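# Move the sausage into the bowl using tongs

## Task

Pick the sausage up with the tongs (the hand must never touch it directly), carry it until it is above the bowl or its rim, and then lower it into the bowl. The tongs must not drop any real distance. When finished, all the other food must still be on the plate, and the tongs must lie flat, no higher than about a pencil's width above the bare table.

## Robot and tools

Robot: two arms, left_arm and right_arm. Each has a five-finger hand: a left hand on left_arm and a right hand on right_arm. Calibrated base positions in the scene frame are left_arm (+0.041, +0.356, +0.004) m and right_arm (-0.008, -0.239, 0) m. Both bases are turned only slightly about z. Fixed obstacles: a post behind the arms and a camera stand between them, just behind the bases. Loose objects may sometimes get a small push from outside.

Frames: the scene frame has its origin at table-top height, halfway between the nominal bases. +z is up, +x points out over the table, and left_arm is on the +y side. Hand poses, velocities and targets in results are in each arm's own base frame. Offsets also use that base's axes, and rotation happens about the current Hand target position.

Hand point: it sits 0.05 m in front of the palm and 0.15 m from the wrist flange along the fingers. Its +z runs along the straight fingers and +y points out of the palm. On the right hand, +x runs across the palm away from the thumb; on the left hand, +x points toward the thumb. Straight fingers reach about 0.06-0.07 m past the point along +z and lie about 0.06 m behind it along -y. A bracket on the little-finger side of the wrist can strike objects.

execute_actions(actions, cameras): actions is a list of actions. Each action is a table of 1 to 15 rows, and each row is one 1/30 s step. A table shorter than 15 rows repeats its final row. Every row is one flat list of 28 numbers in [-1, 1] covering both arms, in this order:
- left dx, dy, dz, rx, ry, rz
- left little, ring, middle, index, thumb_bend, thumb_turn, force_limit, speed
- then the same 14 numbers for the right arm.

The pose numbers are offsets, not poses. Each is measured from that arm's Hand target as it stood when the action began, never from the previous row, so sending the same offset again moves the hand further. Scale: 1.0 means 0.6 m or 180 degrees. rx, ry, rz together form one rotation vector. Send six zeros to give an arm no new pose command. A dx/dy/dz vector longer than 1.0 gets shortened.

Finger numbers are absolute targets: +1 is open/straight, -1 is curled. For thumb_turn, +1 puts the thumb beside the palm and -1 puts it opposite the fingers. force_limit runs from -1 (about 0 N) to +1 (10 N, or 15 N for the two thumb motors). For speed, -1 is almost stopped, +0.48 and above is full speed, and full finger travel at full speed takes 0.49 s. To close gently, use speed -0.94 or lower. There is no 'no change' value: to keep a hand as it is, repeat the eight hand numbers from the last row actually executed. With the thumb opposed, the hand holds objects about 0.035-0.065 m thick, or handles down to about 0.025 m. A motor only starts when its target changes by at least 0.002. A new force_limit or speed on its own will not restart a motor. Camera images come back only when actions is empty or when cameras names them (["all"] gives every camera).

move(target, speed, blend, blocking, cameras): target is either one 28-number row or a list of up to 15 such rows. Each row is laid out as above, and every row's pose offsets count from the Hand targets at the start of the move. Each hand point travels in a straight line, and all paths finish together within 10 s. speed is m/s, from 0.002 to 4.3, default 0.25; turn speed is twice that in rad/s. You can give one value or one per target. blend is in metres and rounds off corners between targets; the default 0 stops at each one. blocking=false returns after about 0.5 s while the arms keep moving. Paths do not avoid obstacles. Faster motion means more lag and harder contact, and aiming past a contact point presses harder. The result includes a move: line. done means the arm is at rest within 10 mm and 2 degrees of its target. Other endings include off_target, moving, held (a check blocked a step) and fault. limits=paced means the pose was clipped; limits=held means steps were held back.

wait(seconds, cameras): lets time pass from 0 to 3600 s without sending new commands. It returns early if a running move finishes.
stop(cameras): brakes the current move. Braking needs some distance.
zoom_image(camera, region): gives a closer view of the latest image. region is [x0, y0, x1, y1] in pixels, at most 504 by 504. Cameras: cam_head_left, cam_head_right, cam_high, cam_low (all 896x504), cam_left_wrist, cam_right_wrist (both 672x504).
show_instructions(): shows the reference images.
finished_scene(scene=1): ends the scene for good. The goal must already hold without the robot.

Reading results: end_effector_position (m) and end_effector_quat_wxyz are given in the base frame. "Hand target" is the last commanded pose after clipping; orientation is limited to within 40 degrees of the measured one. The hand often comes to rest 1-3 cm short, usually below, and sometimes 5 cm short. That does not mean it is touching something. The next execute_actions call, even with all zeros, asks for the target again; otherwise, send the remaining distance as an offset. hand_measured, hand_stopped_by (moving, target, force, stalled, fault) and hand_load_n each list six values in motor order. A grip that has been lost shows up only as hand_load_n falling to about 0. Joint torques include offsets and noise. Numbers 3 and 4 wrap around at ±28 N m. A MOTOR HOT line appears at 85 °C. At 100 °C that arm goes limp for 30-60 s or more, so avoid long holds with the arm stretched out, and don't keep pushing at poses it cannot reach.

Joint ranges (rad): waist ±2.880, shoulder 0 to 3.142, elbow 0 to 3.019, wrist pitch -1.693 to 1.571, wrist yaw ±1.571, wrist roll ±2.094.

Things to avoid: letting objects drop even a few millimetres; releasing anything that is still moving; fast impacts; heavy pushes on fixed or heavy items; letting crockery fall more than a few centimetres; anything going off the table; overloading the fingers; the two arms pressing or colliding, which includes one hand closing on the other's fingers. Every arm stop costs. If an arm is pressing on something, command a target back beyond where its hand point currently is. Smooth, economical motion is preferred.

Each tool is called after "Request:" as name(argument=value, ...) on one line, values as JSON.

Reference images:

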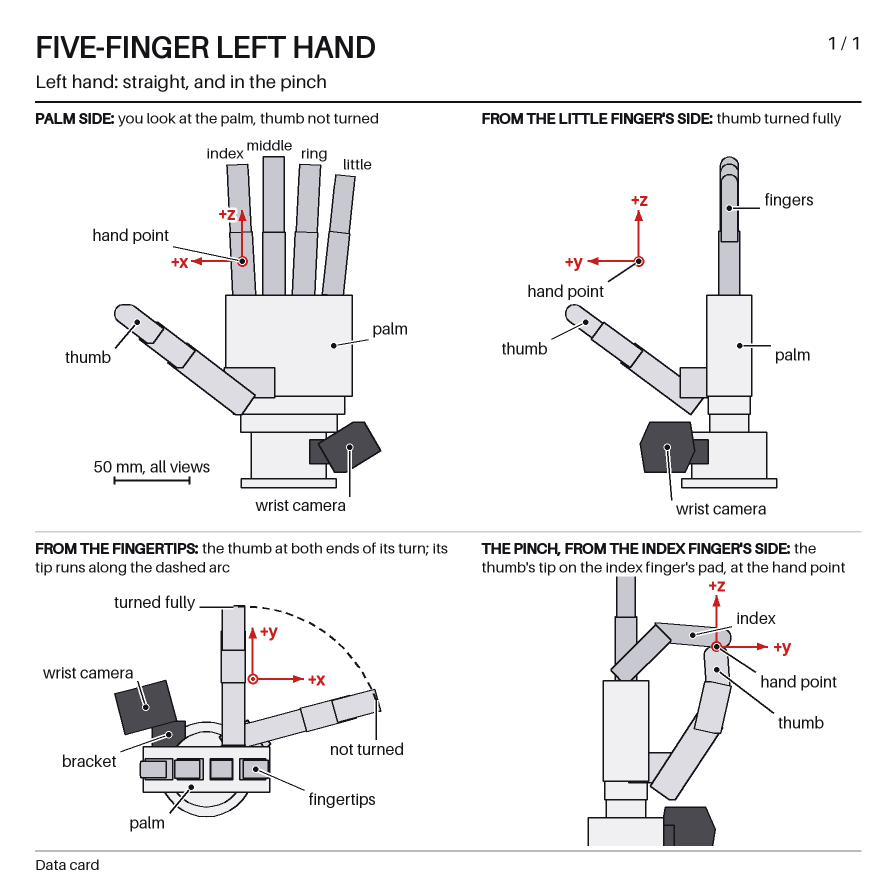

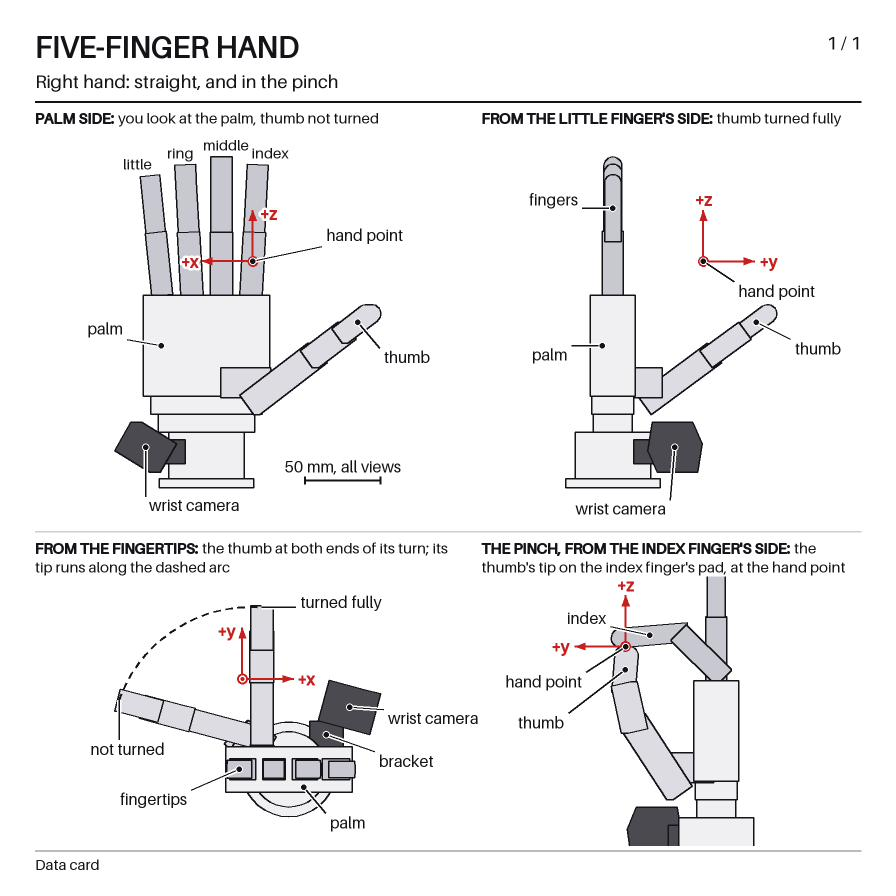

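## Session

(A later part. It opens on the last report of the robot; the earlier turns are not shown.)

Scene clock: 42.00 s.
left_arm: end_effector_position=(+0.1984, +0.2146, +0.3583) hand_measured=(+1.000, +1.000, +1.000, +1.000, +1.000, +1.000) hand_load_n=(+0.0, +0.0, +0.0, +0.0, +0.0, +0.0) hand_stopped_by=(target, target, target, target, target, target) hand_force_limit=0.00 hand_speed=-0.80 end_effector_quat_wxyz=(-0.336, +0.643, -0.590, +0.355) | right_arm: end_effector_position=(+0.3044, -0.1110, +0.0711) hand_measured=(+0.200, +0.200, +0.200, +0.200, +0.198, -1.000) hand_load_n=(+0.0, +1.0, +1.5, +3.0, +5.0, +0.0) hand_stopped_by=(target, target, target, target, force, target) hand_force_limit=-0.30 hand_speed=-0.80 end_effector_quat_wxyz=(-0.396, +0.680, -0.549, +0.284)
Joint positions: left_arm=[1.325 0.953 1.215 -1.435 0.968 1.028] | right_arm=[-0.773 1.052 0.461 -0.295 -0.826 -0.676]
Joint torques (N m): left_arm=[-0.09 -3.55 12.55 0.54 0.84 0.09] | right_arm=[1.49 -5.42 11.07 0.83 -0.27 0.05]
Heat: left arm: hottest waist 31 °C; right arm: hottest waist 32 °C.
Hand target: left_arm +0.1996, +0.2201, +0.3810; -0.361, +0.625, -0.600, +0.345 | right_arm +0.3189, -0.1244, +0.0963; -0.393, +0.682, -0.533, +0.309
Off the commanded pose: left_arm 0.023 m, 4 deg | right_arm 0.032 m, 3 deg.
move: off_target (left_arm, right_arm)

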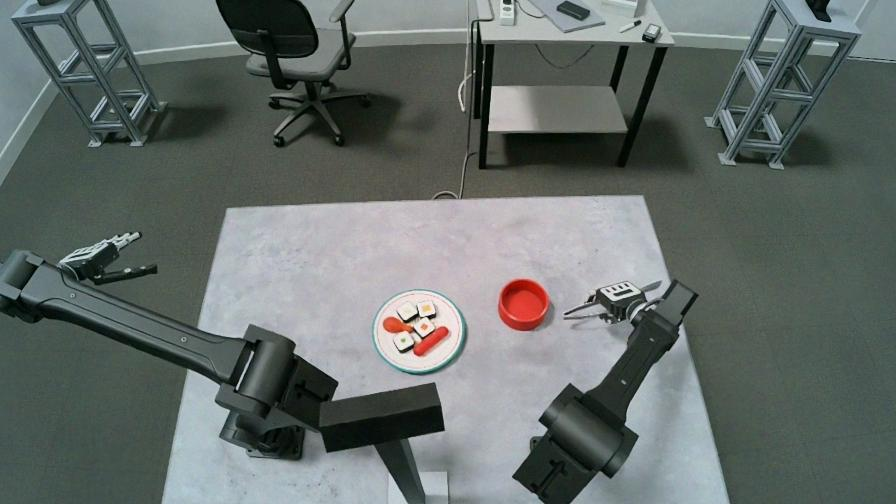

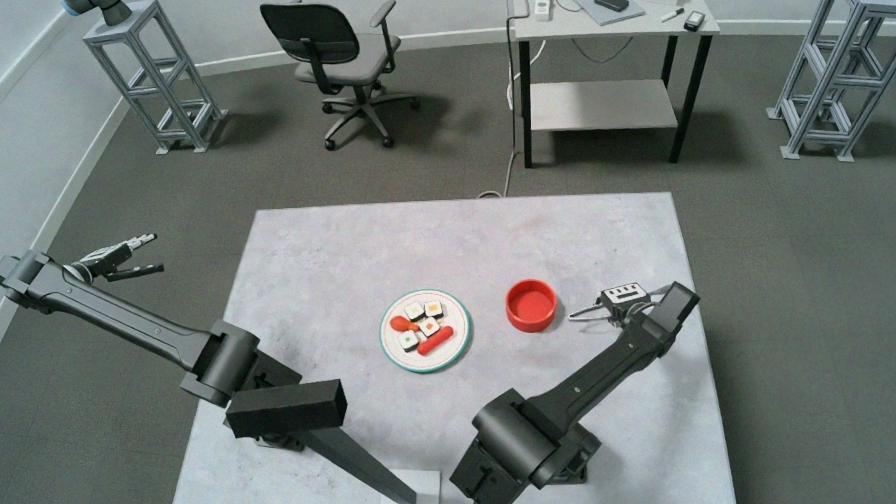

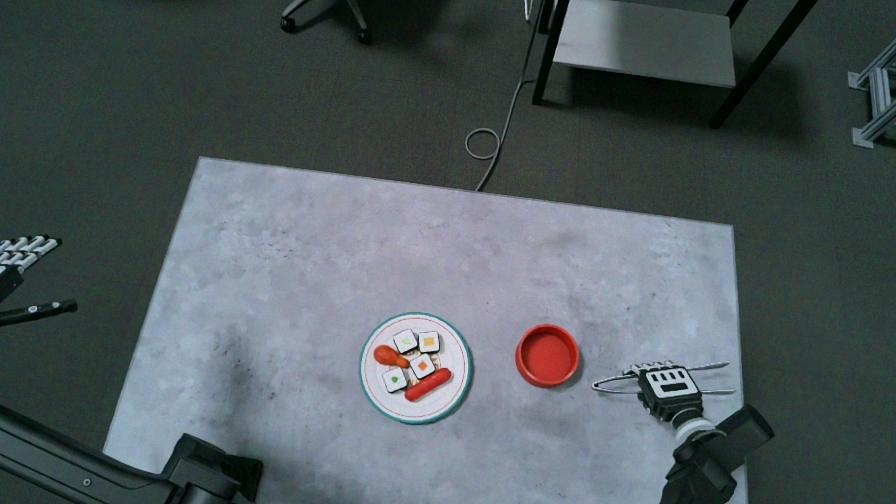

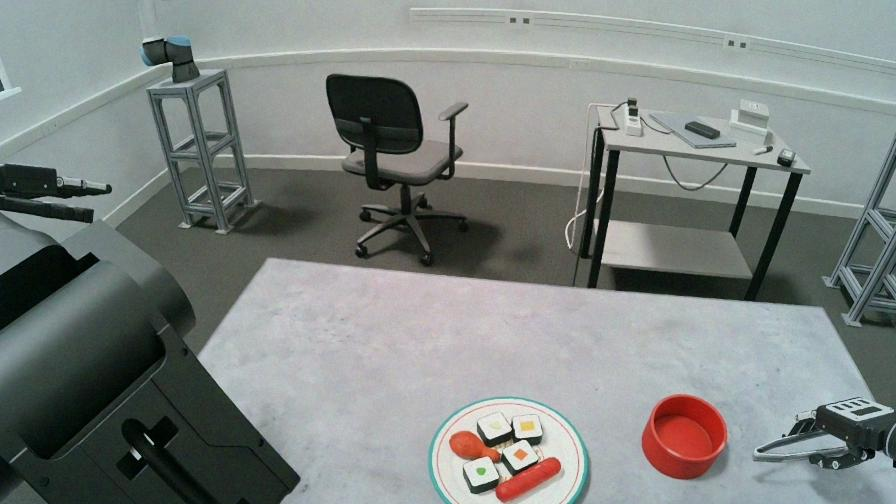

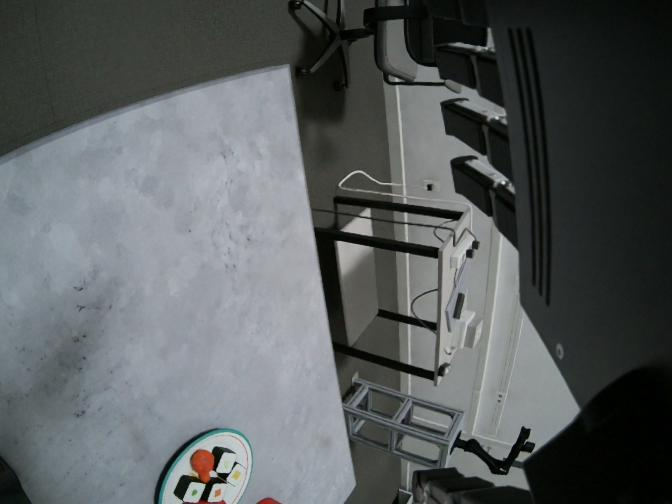

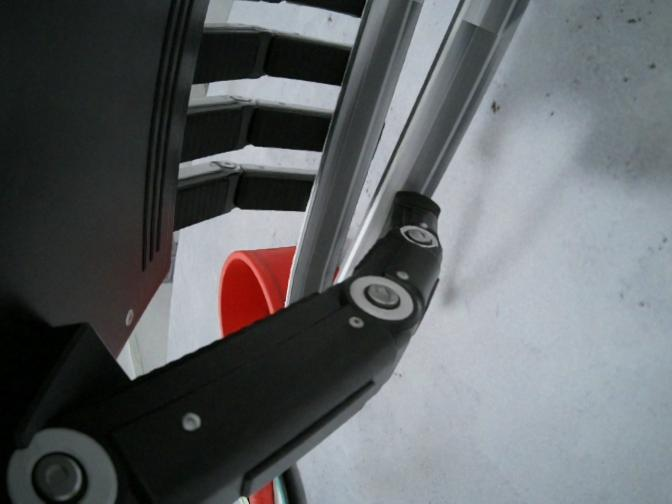

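Request:
move(target=[[0,0,0,0,0,0,1,1,1,1,1,1,0,-0.8,0.05,0.05,0.15,0,0,0,0.2,0.2,0.2,0.2,0.15,-1,-0.3,-0.8],[0,0,0,0,0,0,1,1,1,1,1,1,0,-0.8,0.183,0.533,0.17,0,0,-0.04,0.2,0.2,0.2,0.2,0.15,-1,-0.3,-0.8]], speed=0.15, blend=0.03, cameras=["cam_head_left","cam_low"])

Scene clock: 46.93 s.
left_arm: end_effector_position=(+0.1984, +0.2146, +0.3583) hand_measured=(+1.000, +1.000, +1.000, +1.000, +1.000, +1.000) hand_load_n=(+0.0, +0.0, +0.0, +0.0, +0.0, +0.0) hand_stopped_by=(target, target, target, target, target, target) hand_force_limit=0.00 hand_speed=-0.80 end_effector_quat_wxyz=(-0.336, +0.643, -0.590, +0.355) | right_arm: end_effector_position=(+0.4049, +0.1864, +0.1600) hand_measured=(+0.200, +0.200, +0.200, +0.200, +0.198, -1.000) hand_load_n=(+0.0, +1.0, +1.5, +2.5, +5.0, +0.0) hand_stopped_by=(target, target, target, target, force, target) hand_force_limit=-0.30 hand_speed=-0.80 end_effector_quat_wxyz=(-0.338, +0.672, -0.579, +0.314)
Joint positions: left_arm=[1.325 0.953 1.215 -1.435 0.968 1.028] | right_arm=[0.47 1.074 0.728 -0.298 0.291 0.176]
Joint torques (N m): left_arm=[-0.03 -3.55 12.56 0.53 0.84 0.09] | right_arm=[1.67 -6.83 12.31 2.5 0.44 0.12]
Heat: left arm: hottest elbow 32 °C; right arm: hottest waist 32 °C.
Hand target: left_arm +0.1996, +0.2201, +0.3810; -0.361, +0.625, -0.600, +0.345 | right_arm +0.4287, +0.1954, +0.1983; -0.373, +0.647, -0.575, +0.334
Off the commanded pose: left_arm 0.023 m, 4 deg | right_arm 0.046 m, 5 deg.
move: off_target (right_arm)

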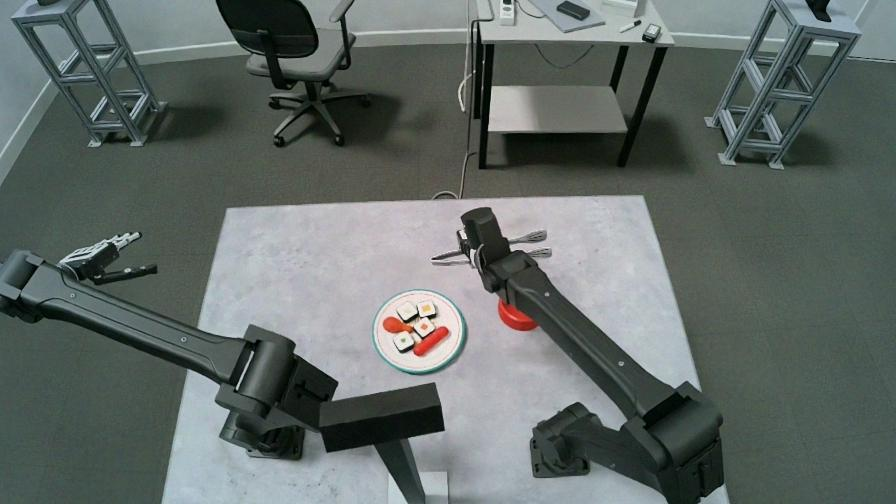

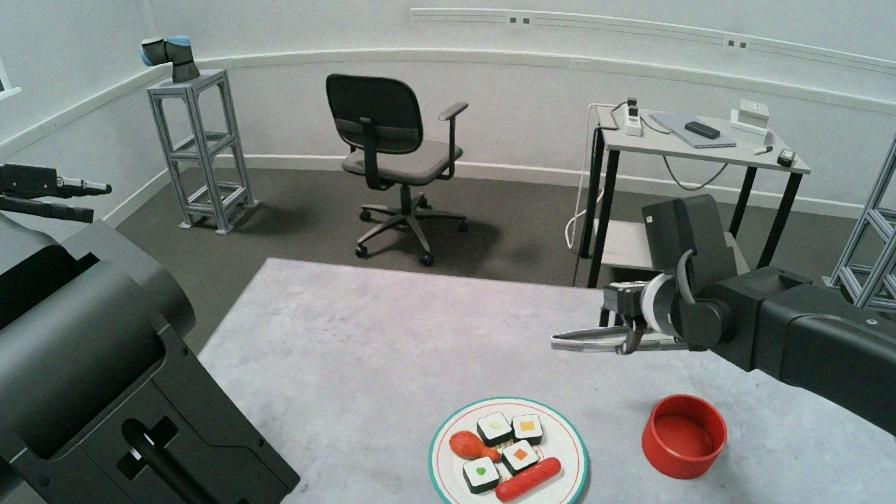

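Request:
move(target=[0,0,0,0,0,0,1,1,1,1,1,1,0,-0.8,0.137,0.401,-0.06,0,0,-0.037,0.2,0.2,0.2,0.2,0.15,-1,-0.3,-0.8], speed=0.15, cameras=["cam_head_left","cam_low","cam_high"])

Request:
zoom_image(camera="cam_low", region=[340, 200, 740, 460])

Scene clock: 49.97 s.
left_arm: end_effector_position=(+0.1984, +0.2146, +0.3583) hand_measured=(+1.000, +1.000, +1.000, +1.000, +1.000, +1.000) hand_load_n=(+0.0, +0.0, +0.0, -0.5, +0.0, +0.0) hand_stopped_by=(target, target, target, target, target, target) hand_force_limit=0.00 hand_speed=-0.80 end_effector_quat_wxyz=(-0.336, +0.643, -0.590, +0.355) | right_arm: end_effector_position=(+0.4985, +0.4253, +0.1322) hand_measured=(+0.200, +0.200, +0.200, +0.200, +0.198, -1.000) hand_load_n=(+0.0, +1.0, +1.5, +2.5, +5.5, +0.0) hand_stopped_by=(target, target, target, target, force, target) hand_force_limit=-0.30 hand_speed=-0.80 end_effector_quat_wxyz=(-0.333, +0.629, -0.609, +0.350)
Joint positions: left_arm=[1.325 0.953 1.215 -1.435 0.968 1.028] | right_arm=[0.827 1.704 1.277 -0.327 0.678 0.492]
Joint torques (N m): left_arm=[-0.03 -3.43 12.57 0.51 0.84 0.09] | right_arm=[1.38 -17.44 11.93 0.73 0.72 0.09]
Heat: left arm: hottest elbow 32 °C; right arm: hottest waist 32 °C.
Hand target: left_arm +0.1996, +0.2201, +0.3810; -0.361, +0.625, -0.600, +0.345 | right_arm +0.5109, +0.4360, +0.1623; -0.353, +0.613, -0.612, +0.355
Off the commanded pose: left_arm 0.023 m, 4 deg | right_arm 0.034 m, 3 deg.
move: off_target (right_arm)
Images, in order (width x height): cam_head_left 896x504, cam_high 896x504, cam_low 896x504.

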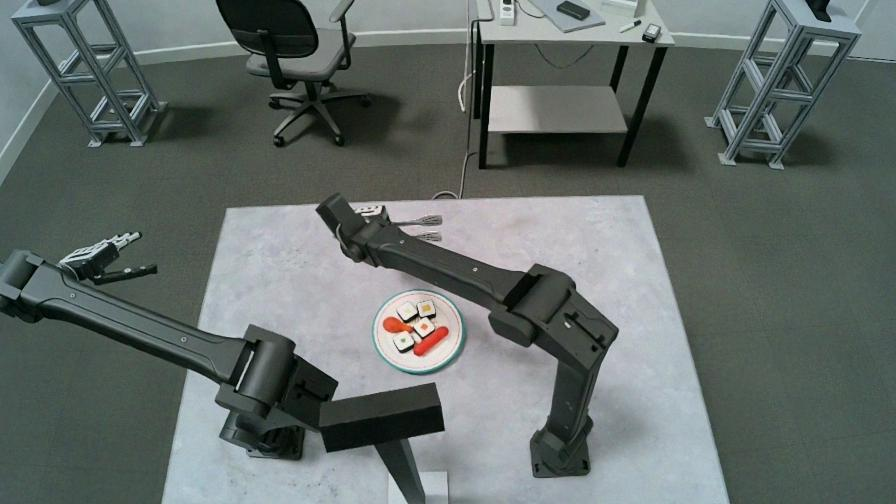

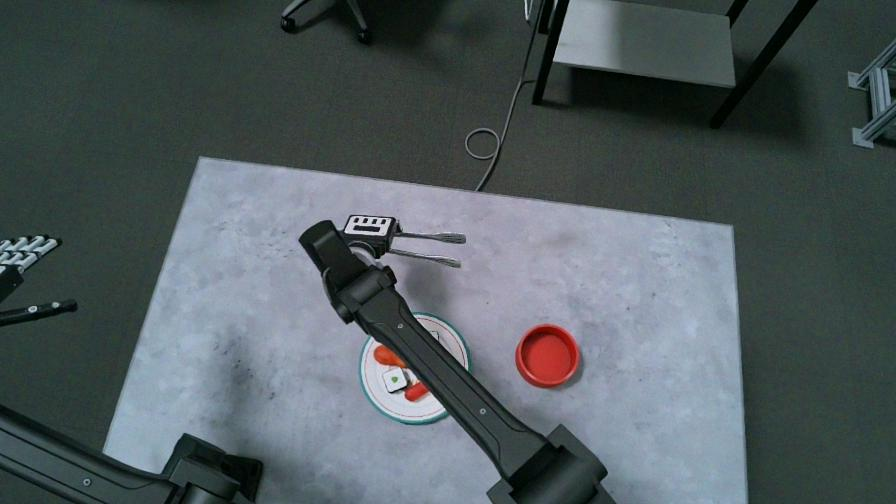

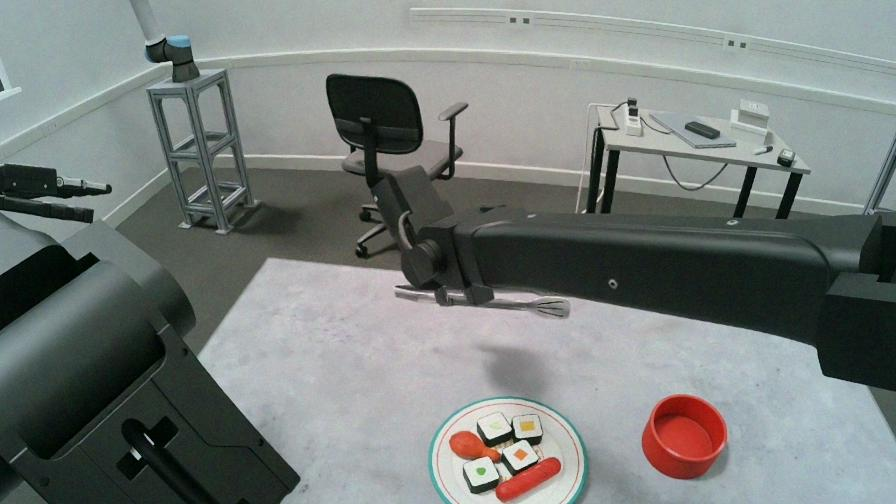

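Scaled by 1.260 from the camera's image (finer frame: 1280x720).

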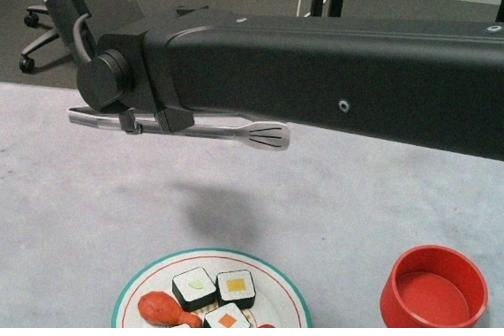

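Request:
move(target=[0,0,0,0,0,0,1,1,1,1,1,1,0,-0.8,0,0,-0.15,0,0,0,0.2,0.2,0.2,0.2,0.15,-1,-0.3,-0.8], speed=0.12, cameras=["cam_head_left","cam_low","cam_high","cam_right_wrist"])

Request:
zoom_image(camera="cam_low", region=[340, 200, 740, 460])

Scene clock: 51.87 s.
left_arm: end_effector_position=(+0.1984, +0.2146, +0.3583) hand_measured=(+1.000, +1.000, +1.000, +1.000, +1.000, +1.000) hand_load_n=(+0.0, +0.0, -0.5, +0.0, +0.0, +0.0) hand_stopped_by=(target, target, target, target, target, target) hand_force_limit=0.00 hand_speed=-0.80 end_effector_quat_wxyz=(-0.336, +0.643, -0.590, +0.355) | right_arm: end_effector_position=(+0.5013, +0.4280, +0.0539) hand_measured=(+0.200, +0.200, +0.200, +0.200, +0.198, -1.000) hand_load_n=(+0.0, +1.5, +1.0, +2.5, +5.5, +0.0) hand_stopped_by=(target, target, target, target, force, target) hand_force_limit=-0.30 hand_speed=-0.80 end_effector_quat_wxyz=(-0.330, +0.630, -0.609, +0.350)
Joint positions: left_arm=[1.325 0.953 1.215 -1.435 0.968 1.028] | right_arm=[0.827 1.818 1.205 -0.149 0.679 0.493]
Joint torques (N m): left_arm=[-0.21 -3.6 12.57 0.49 0.84 0.09] | right_arm=[1.49 -18.14 8.01 2.33 0.72 0.1]
Heat: left arm: hottest elbow 32 °C; right arm: hottest waist 32 °C.
Hand target: left_arm +0.1996, +0.2201, +0.3810; -0.361, +0.625, -0.600, +0.345 | right_arm +0.5109, +0.4360, +0.0723; -0.353, +0.613, -0.612, +0.355
Off the commanded pose: left_arm 0.023 m, 4 deg | right_arm 0.022 m, 3 deg.
move: off_target (right_arm)
Images, in order (width x height): cam_head_left 896x504, cam_high 896x504, cam_low 896x504, cam_right_wrist 672x504.

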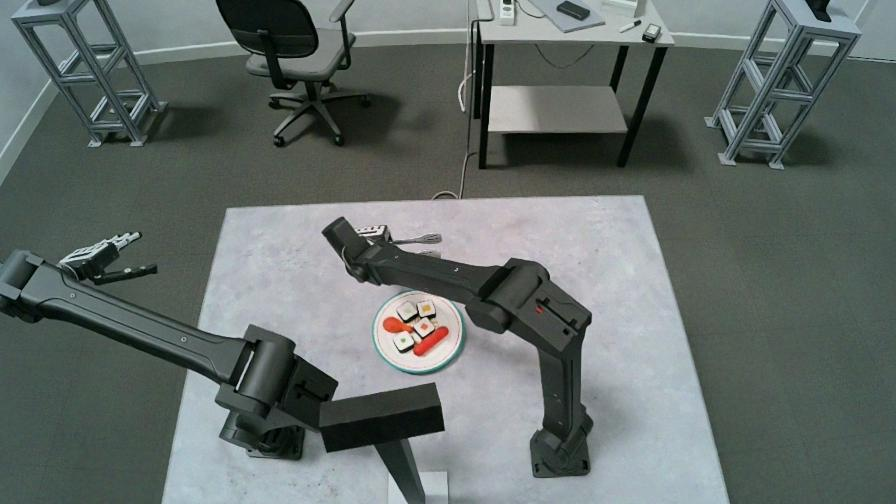

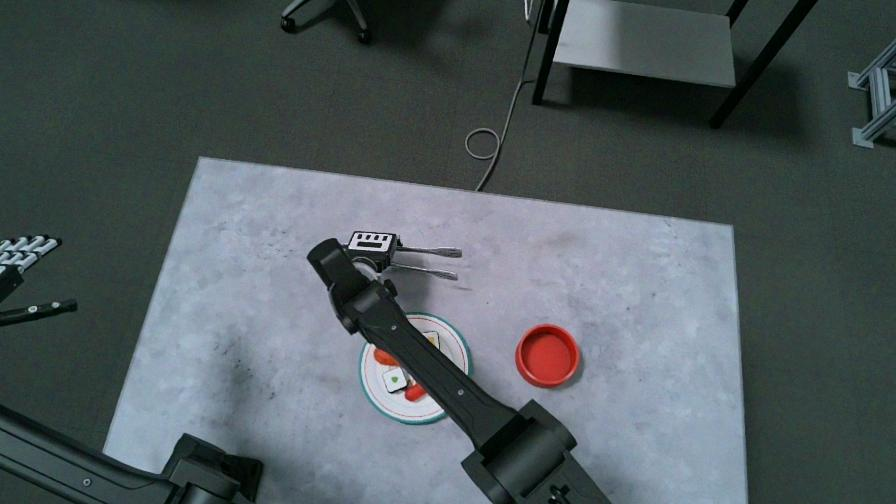

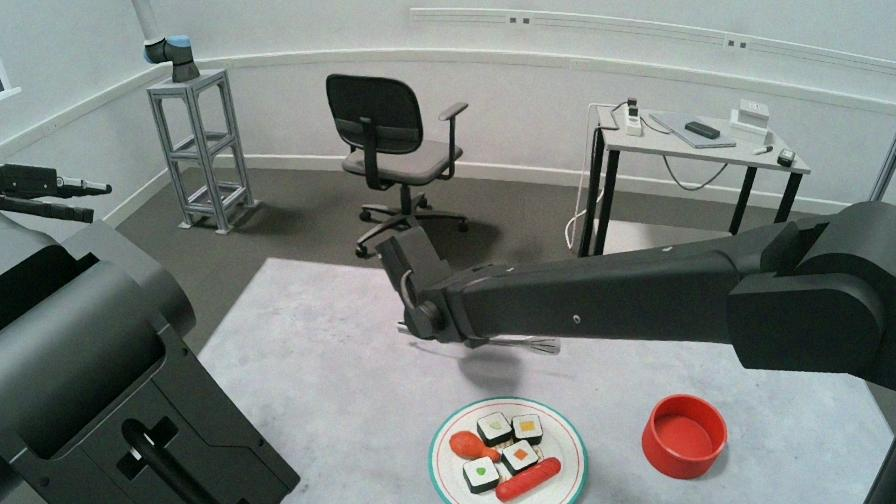

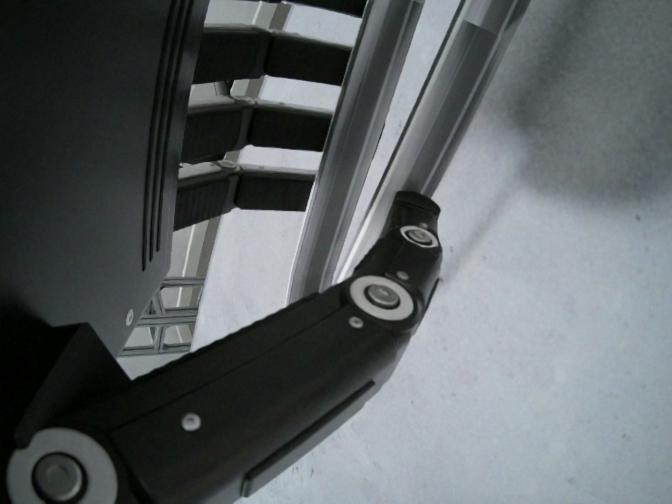

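Scaled by 1.260 from the camera's image (finer frame: 1280x720).

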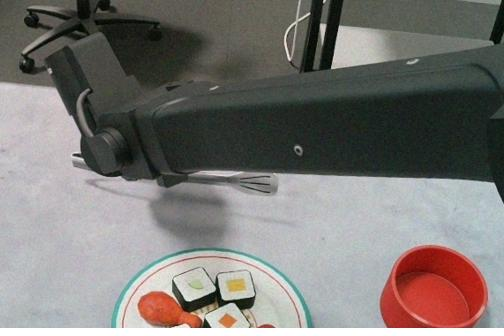

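Request:
move(target=[0,0,0,0,0,0,1,1,1,1,1,1,0,-0.8,0,0,-0.055,0,0,0,0.2,0.2,0.2,0.2,0.15,-1,-0.3,-0.8], speed=0.06, cameras=["cam_low","cam_high","cam_right_wrist"])

Request:
zoom_image(camera="cam_low", region=[380, 280, 600, 420])

Request:
zoom_image(camera="cam_high", region=[300, 200, 500, 330])

Scene clock: 53.67 s.
left_arm: end_effector_position=(+0.1984, +0.2146, +0.3583) hand_measured=(+1.000, +1.000, +1.000, +1.000, +1.000, +1.000) hand_load_n=(+0.0, +0.0, +0.0, +0.0, +0.0, +0.0) hand_stopped_by=(target, target, target, target, target, target) hand_force_limit=0.00 hand_speed=-0.80 end_effector_quat_wxyz=(-0.336, +0.643, -0.590, +0.355) | right_arm: end_effector_position=(+0.5019, +0.4287, +0.0256) hand_measured=(+0.200, +0.200, +0.200, +0.200, +0.198, -1.000) hand_load_n=(+0.0, +1.5, +1.5, +2.5, +5.5, +0.0) hand_stopped_by=(target, target, target, target, force, target) hand_force_limit=-0.30 hand_speed=-0.80 end_effector_quat_wxyz=(-0.333, +0.628, -0.609, +0.350)
Joint positions: left_arm=[1.325 0.953 1.215 -1.435 0.968 1.028] | right_arm=[0.827 1.864 1.179 -0.069 0.679 0.493]
Joint torques (N m): left_arm=[-0.09 -3.6 12.57 0.51 0.84 0.09] | right_arm=[2.02 -18.14 7.36 2.29 0.71 0.02]
Heat: left arm: hottest elbow 32 °C; right arm: hottest waist 32 °C.
Hand target: left_arm +0.1996, +0.2201, +0.3810; -0.361, +0.625, -0.600, +0.345 | right_arm +0.5109, +0.4360, +0.0393; -0.353, +0.613, -0.612, +0.355
Off the commanded pose: left_arm 0.023 m, 4 deg | right_arm 0.018 m, 3 deg.
move: off_target (right_arm)
Images, in order (width x height): cam_high 896x504, cam_low 896x504, cam_right_wrist 672x504.

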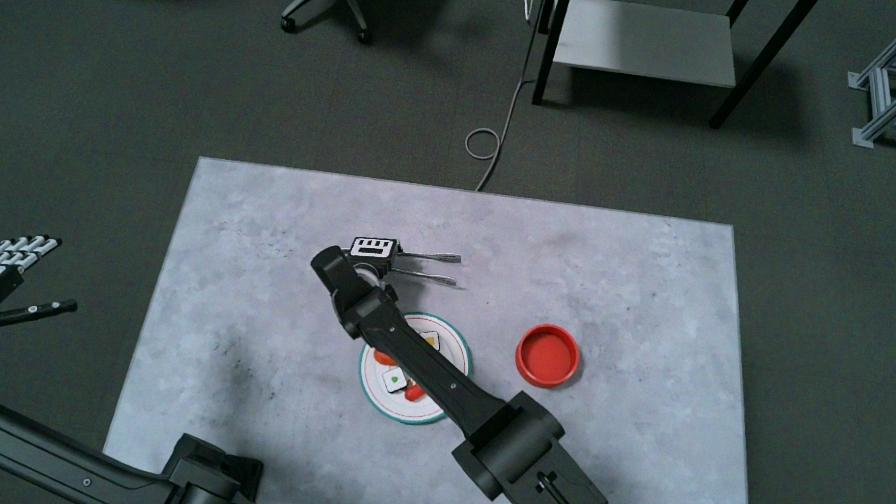

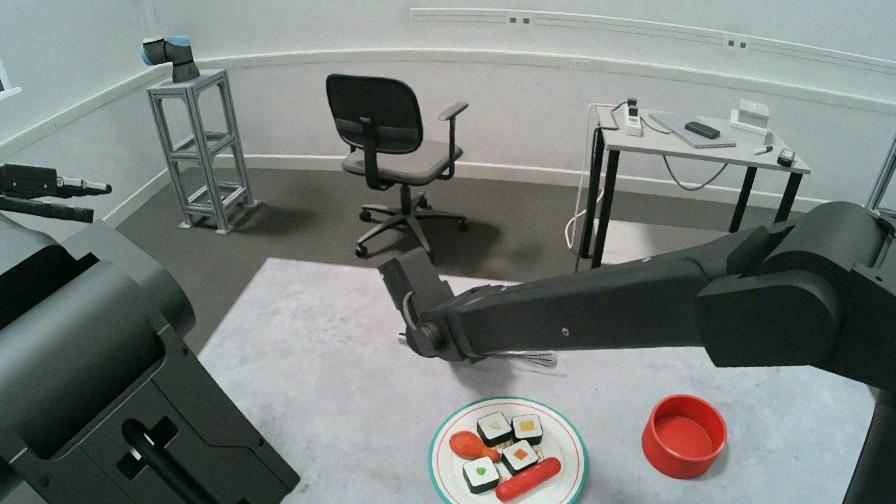

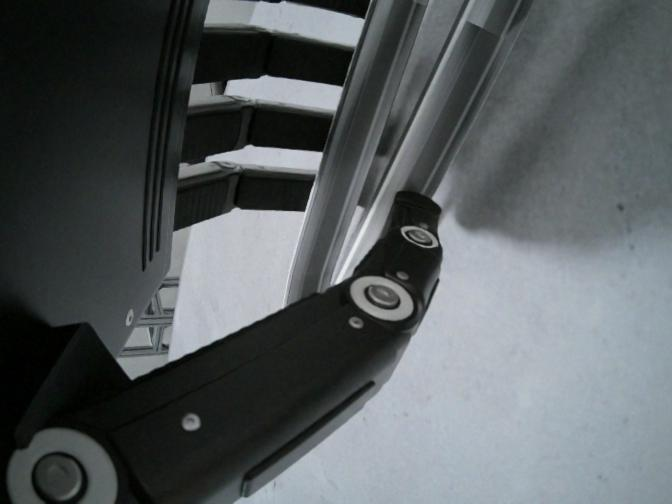

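Scaled by 2.291 from the camera's image (finer frame: 1280x720).

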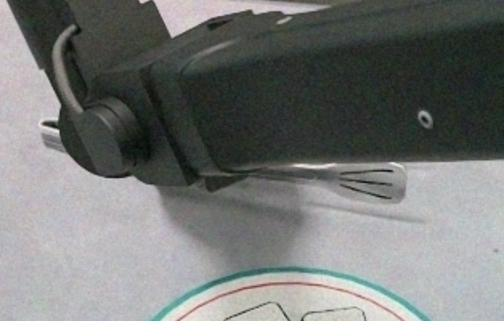

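Scaled by 2.520 from the camera's image (finer frame: 1280x720).

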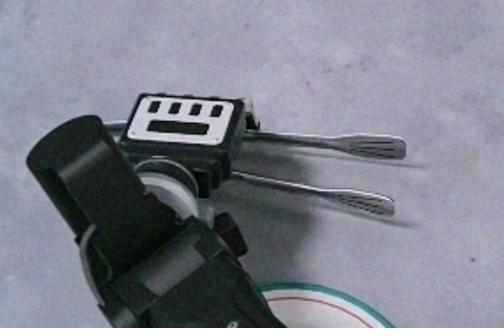

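Request:
move(target=[0,0,0,0,0,0,1,1,1,1,1,1,0,-0.8,0,0,-0.015,0,0,0,0.2,0.2,0.2,0.2,0.15,-1,-0.3,-0.8], speed=0.04, cameras=["cam_low","cam_high","cam_right_wrist"])

Request:
zoom_image(camera="cam_low", region=[380, 280, 600, 420])

Request:
zoom_image(camera="cam_high", region=[300, 200, 500, 330])

Scene clock: 55.40 s.
left_arm: end_effector_position=(+0.1984, +0.2146, +0.3583) hand_measured=(+1.000, +1.000, +1.000, +1.000, +1.000, +1.000) hand_load_n=(+0.0, +0.0, +0.0, +0.0, +0.0, +0.0) hand_stopped_by=(target, target, target, target, target, target) hand_force_limit=0.00 hand_speed=-0.80 end_effector_quat_wxyz=(-0.336, +0.643, -0.590, +0.355) | right_arm: end_effector_position=(+0.5037, +0.4307, +0.0231) hand_measured=(+0.200, +0.200, +0.200, +0.200, +0.198, -1.000) hand_load_n=(+0.0, +1.0, +1.5, +2.5, +5.5, +0.0) hand_stopped_by=(target, target, target, target, force, target) hand_force_limit=-0.30 hand_speed=-0.80 end_effector_quat_wxyz=(-0.339, +0.625, -0.610, +0.350)
Joint positions: left_arm=[1.325 0.953 1.215 -1.435 0.968 1.028] | right_arm=[0.827 1.872 1.176 -0.046 0.679 0.495]
Joint torques (N m): left_arm=[-0.03 -3.55 12.59 0.53 0.85 0.09] | right_arm=[1.38 -17.9 7.19 2.13 0.64 0.07]
Heat: left arm: hottest elbow 32 °C; right arm: hottest waist 32 °C.
Hand target: left_arm +0.1996, +0.2201, +0.3810; -0.361, +0.625, -0.600, +0.345 | right_arm +0.5109, +0.4360, +0.0303; -0.353, +0.613, -0.612, +0.355
Off the commanded pose: left_arm 0.023 m, 4 deg | right_arm 0.012 m, 2 deg.
move: off_target (right_arm)
Images, in order (width x height): cam_high 896x504, cam_low 896x504, cam_right_wrist 672x504.

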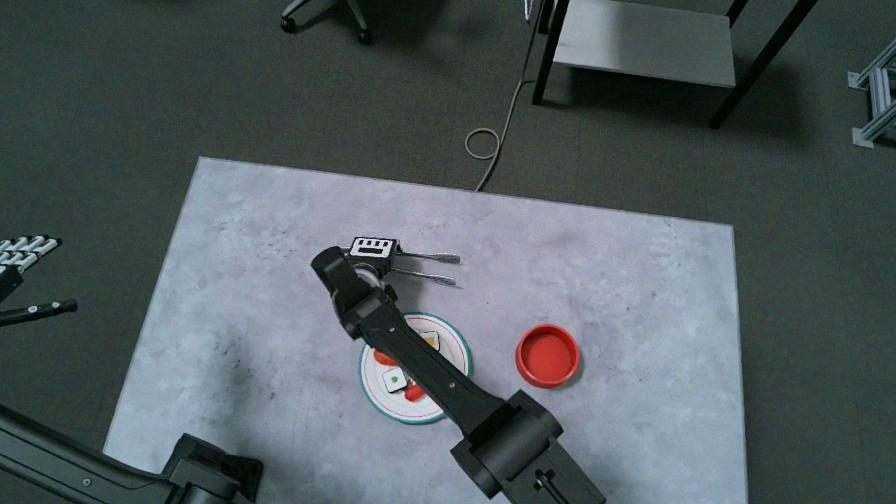

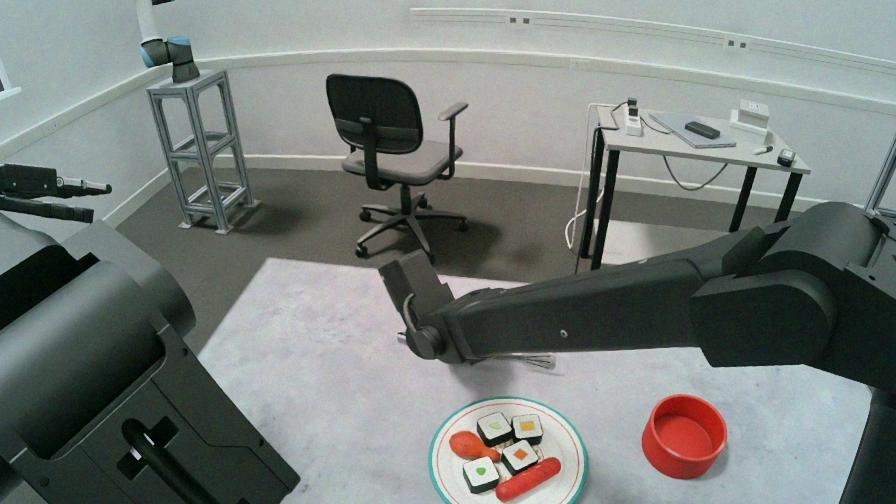

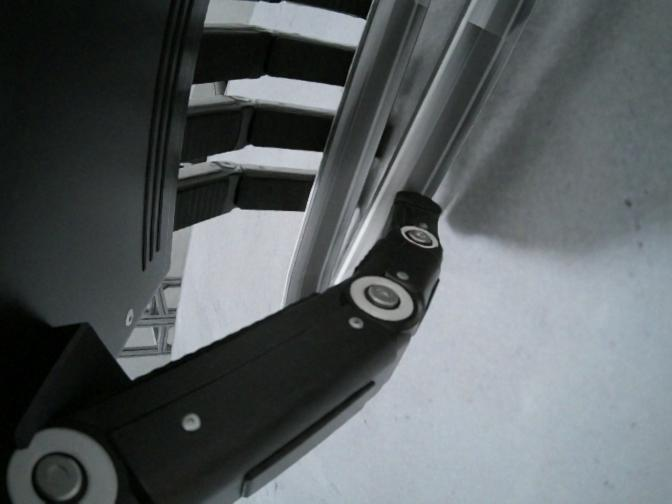

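Scaled by 2.291 from the camera's image (finer frame: 1280x720).

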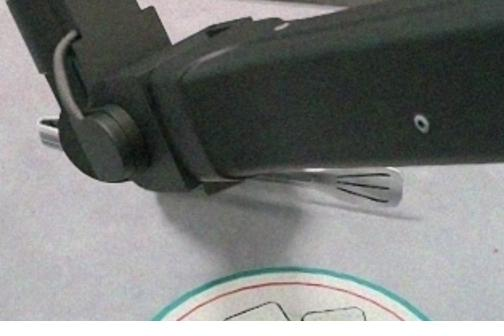

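Scaled by 2.520 from the camera's image (finer frame: 1280x720).

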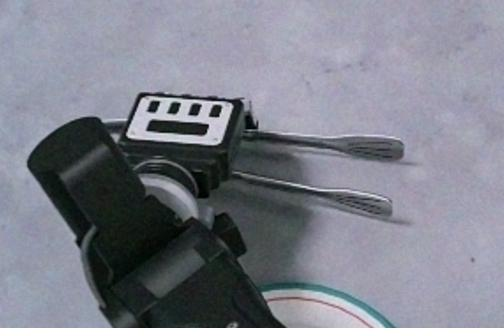

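Request:
execute_actions(actions=[], cameras=["cam_head_left","cam_head_right"])

Request:
zoom_image(camera="cam_head_left", region=[310, 200, 470, 300])

Request:
zoom_image(camera="cam_head_right", region=[310, 200, 470, 300])

Scene clock: 56.37 s.
left_arm: end_effector_position=(+0.1984, +0.2146, +0.3583) hand_measured=(+1.000, +1.000, +1.000, +1.000, +1.000, +1.000) hand_load_n=(+0.0, +0.0, +0.0, +0.0, +0.0, +0.0) hand_stopped_by=(target, target, target, target, target, target) hand_force_limit=0.00 hand_speed=-0.80 end_effector_quat_wxyz=(-0.336, +0.643, -0.590, +0.355) | right_arm: end_effector_position=(+0.5037, +0.4307, +0.0231) hand_measured=(+0.200, +0.200, +0.200, +0.200, +0.198, -1.000) hand_load_n=(+0.0, +1.0, +1.0, +2.5, +5.5, -0.5) hand_stopped_by=(target, target, target, target, force, target) hand_force_limit=-0.30 hand_speed=-0.80 end_effector_quat_wxyz=(-0.339, +0.625, -0.610, +0.350)
Joint positions: left_arm=[1.325 0.953 1.215 -1.435 0.968 1.028] | right_arm=[0.827 1.872 1.176 -0.046 0.679 0.495]
Joint velocities: within noise
Joint torques (N m): left_arm=[-0.15 -3.55 12.56 0.5 0.84 0.09] | right_arm=[1.55 -17.44 7.28 2.32 0.68 0.04]
Heat: left arm: hottest elbow 32 °C; right arm: hottest waist 32 °C.
Hand target: left_arm +0.1996, +0.2201, +0.3810; -0.361, +0.625, -0.600, +0.345 | right_arm +0.5109, +0.4360, +0.0303; -0.353, +0.613, -0.612, +0.355
Off the commanded pose: left_arm 0.023 m, 4 deg | right_arm 0.012 m, 2 deg.
Images, in order (width x height): cam_head_left 896x504, cam_head_right 896x504.

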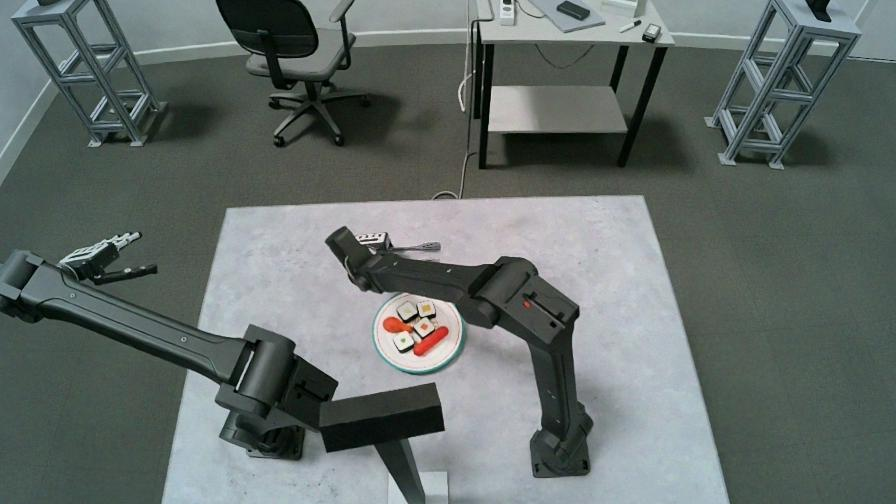

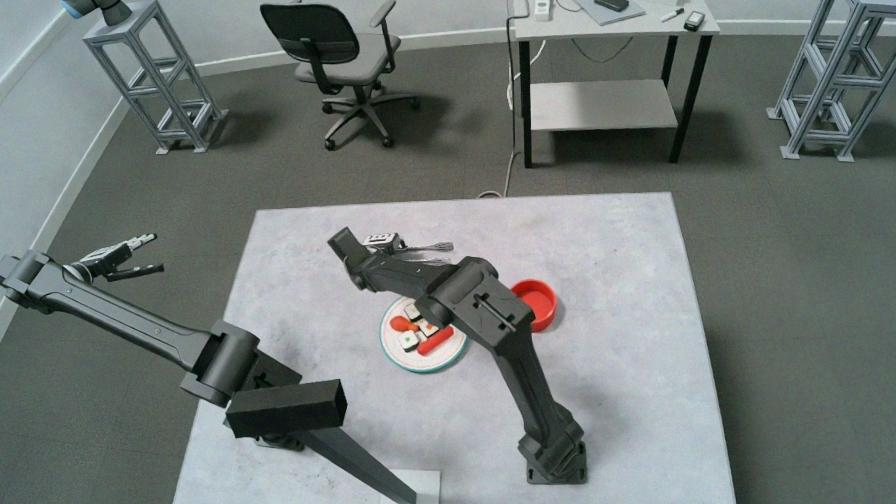

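Scaled by 3.150 from the camera's image (finer frame: 1280x720).

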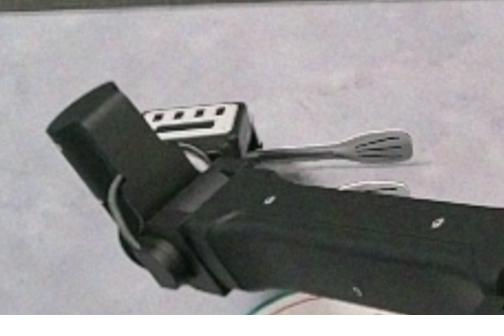

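Scaled by 3.150 from the camera's image (finer frame: 1280x720).

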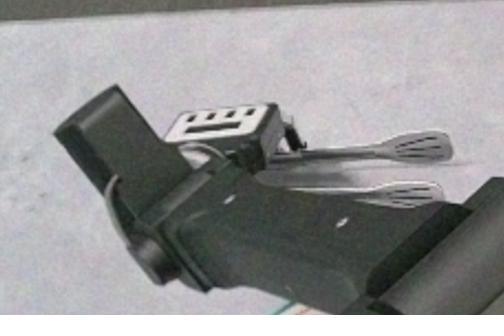

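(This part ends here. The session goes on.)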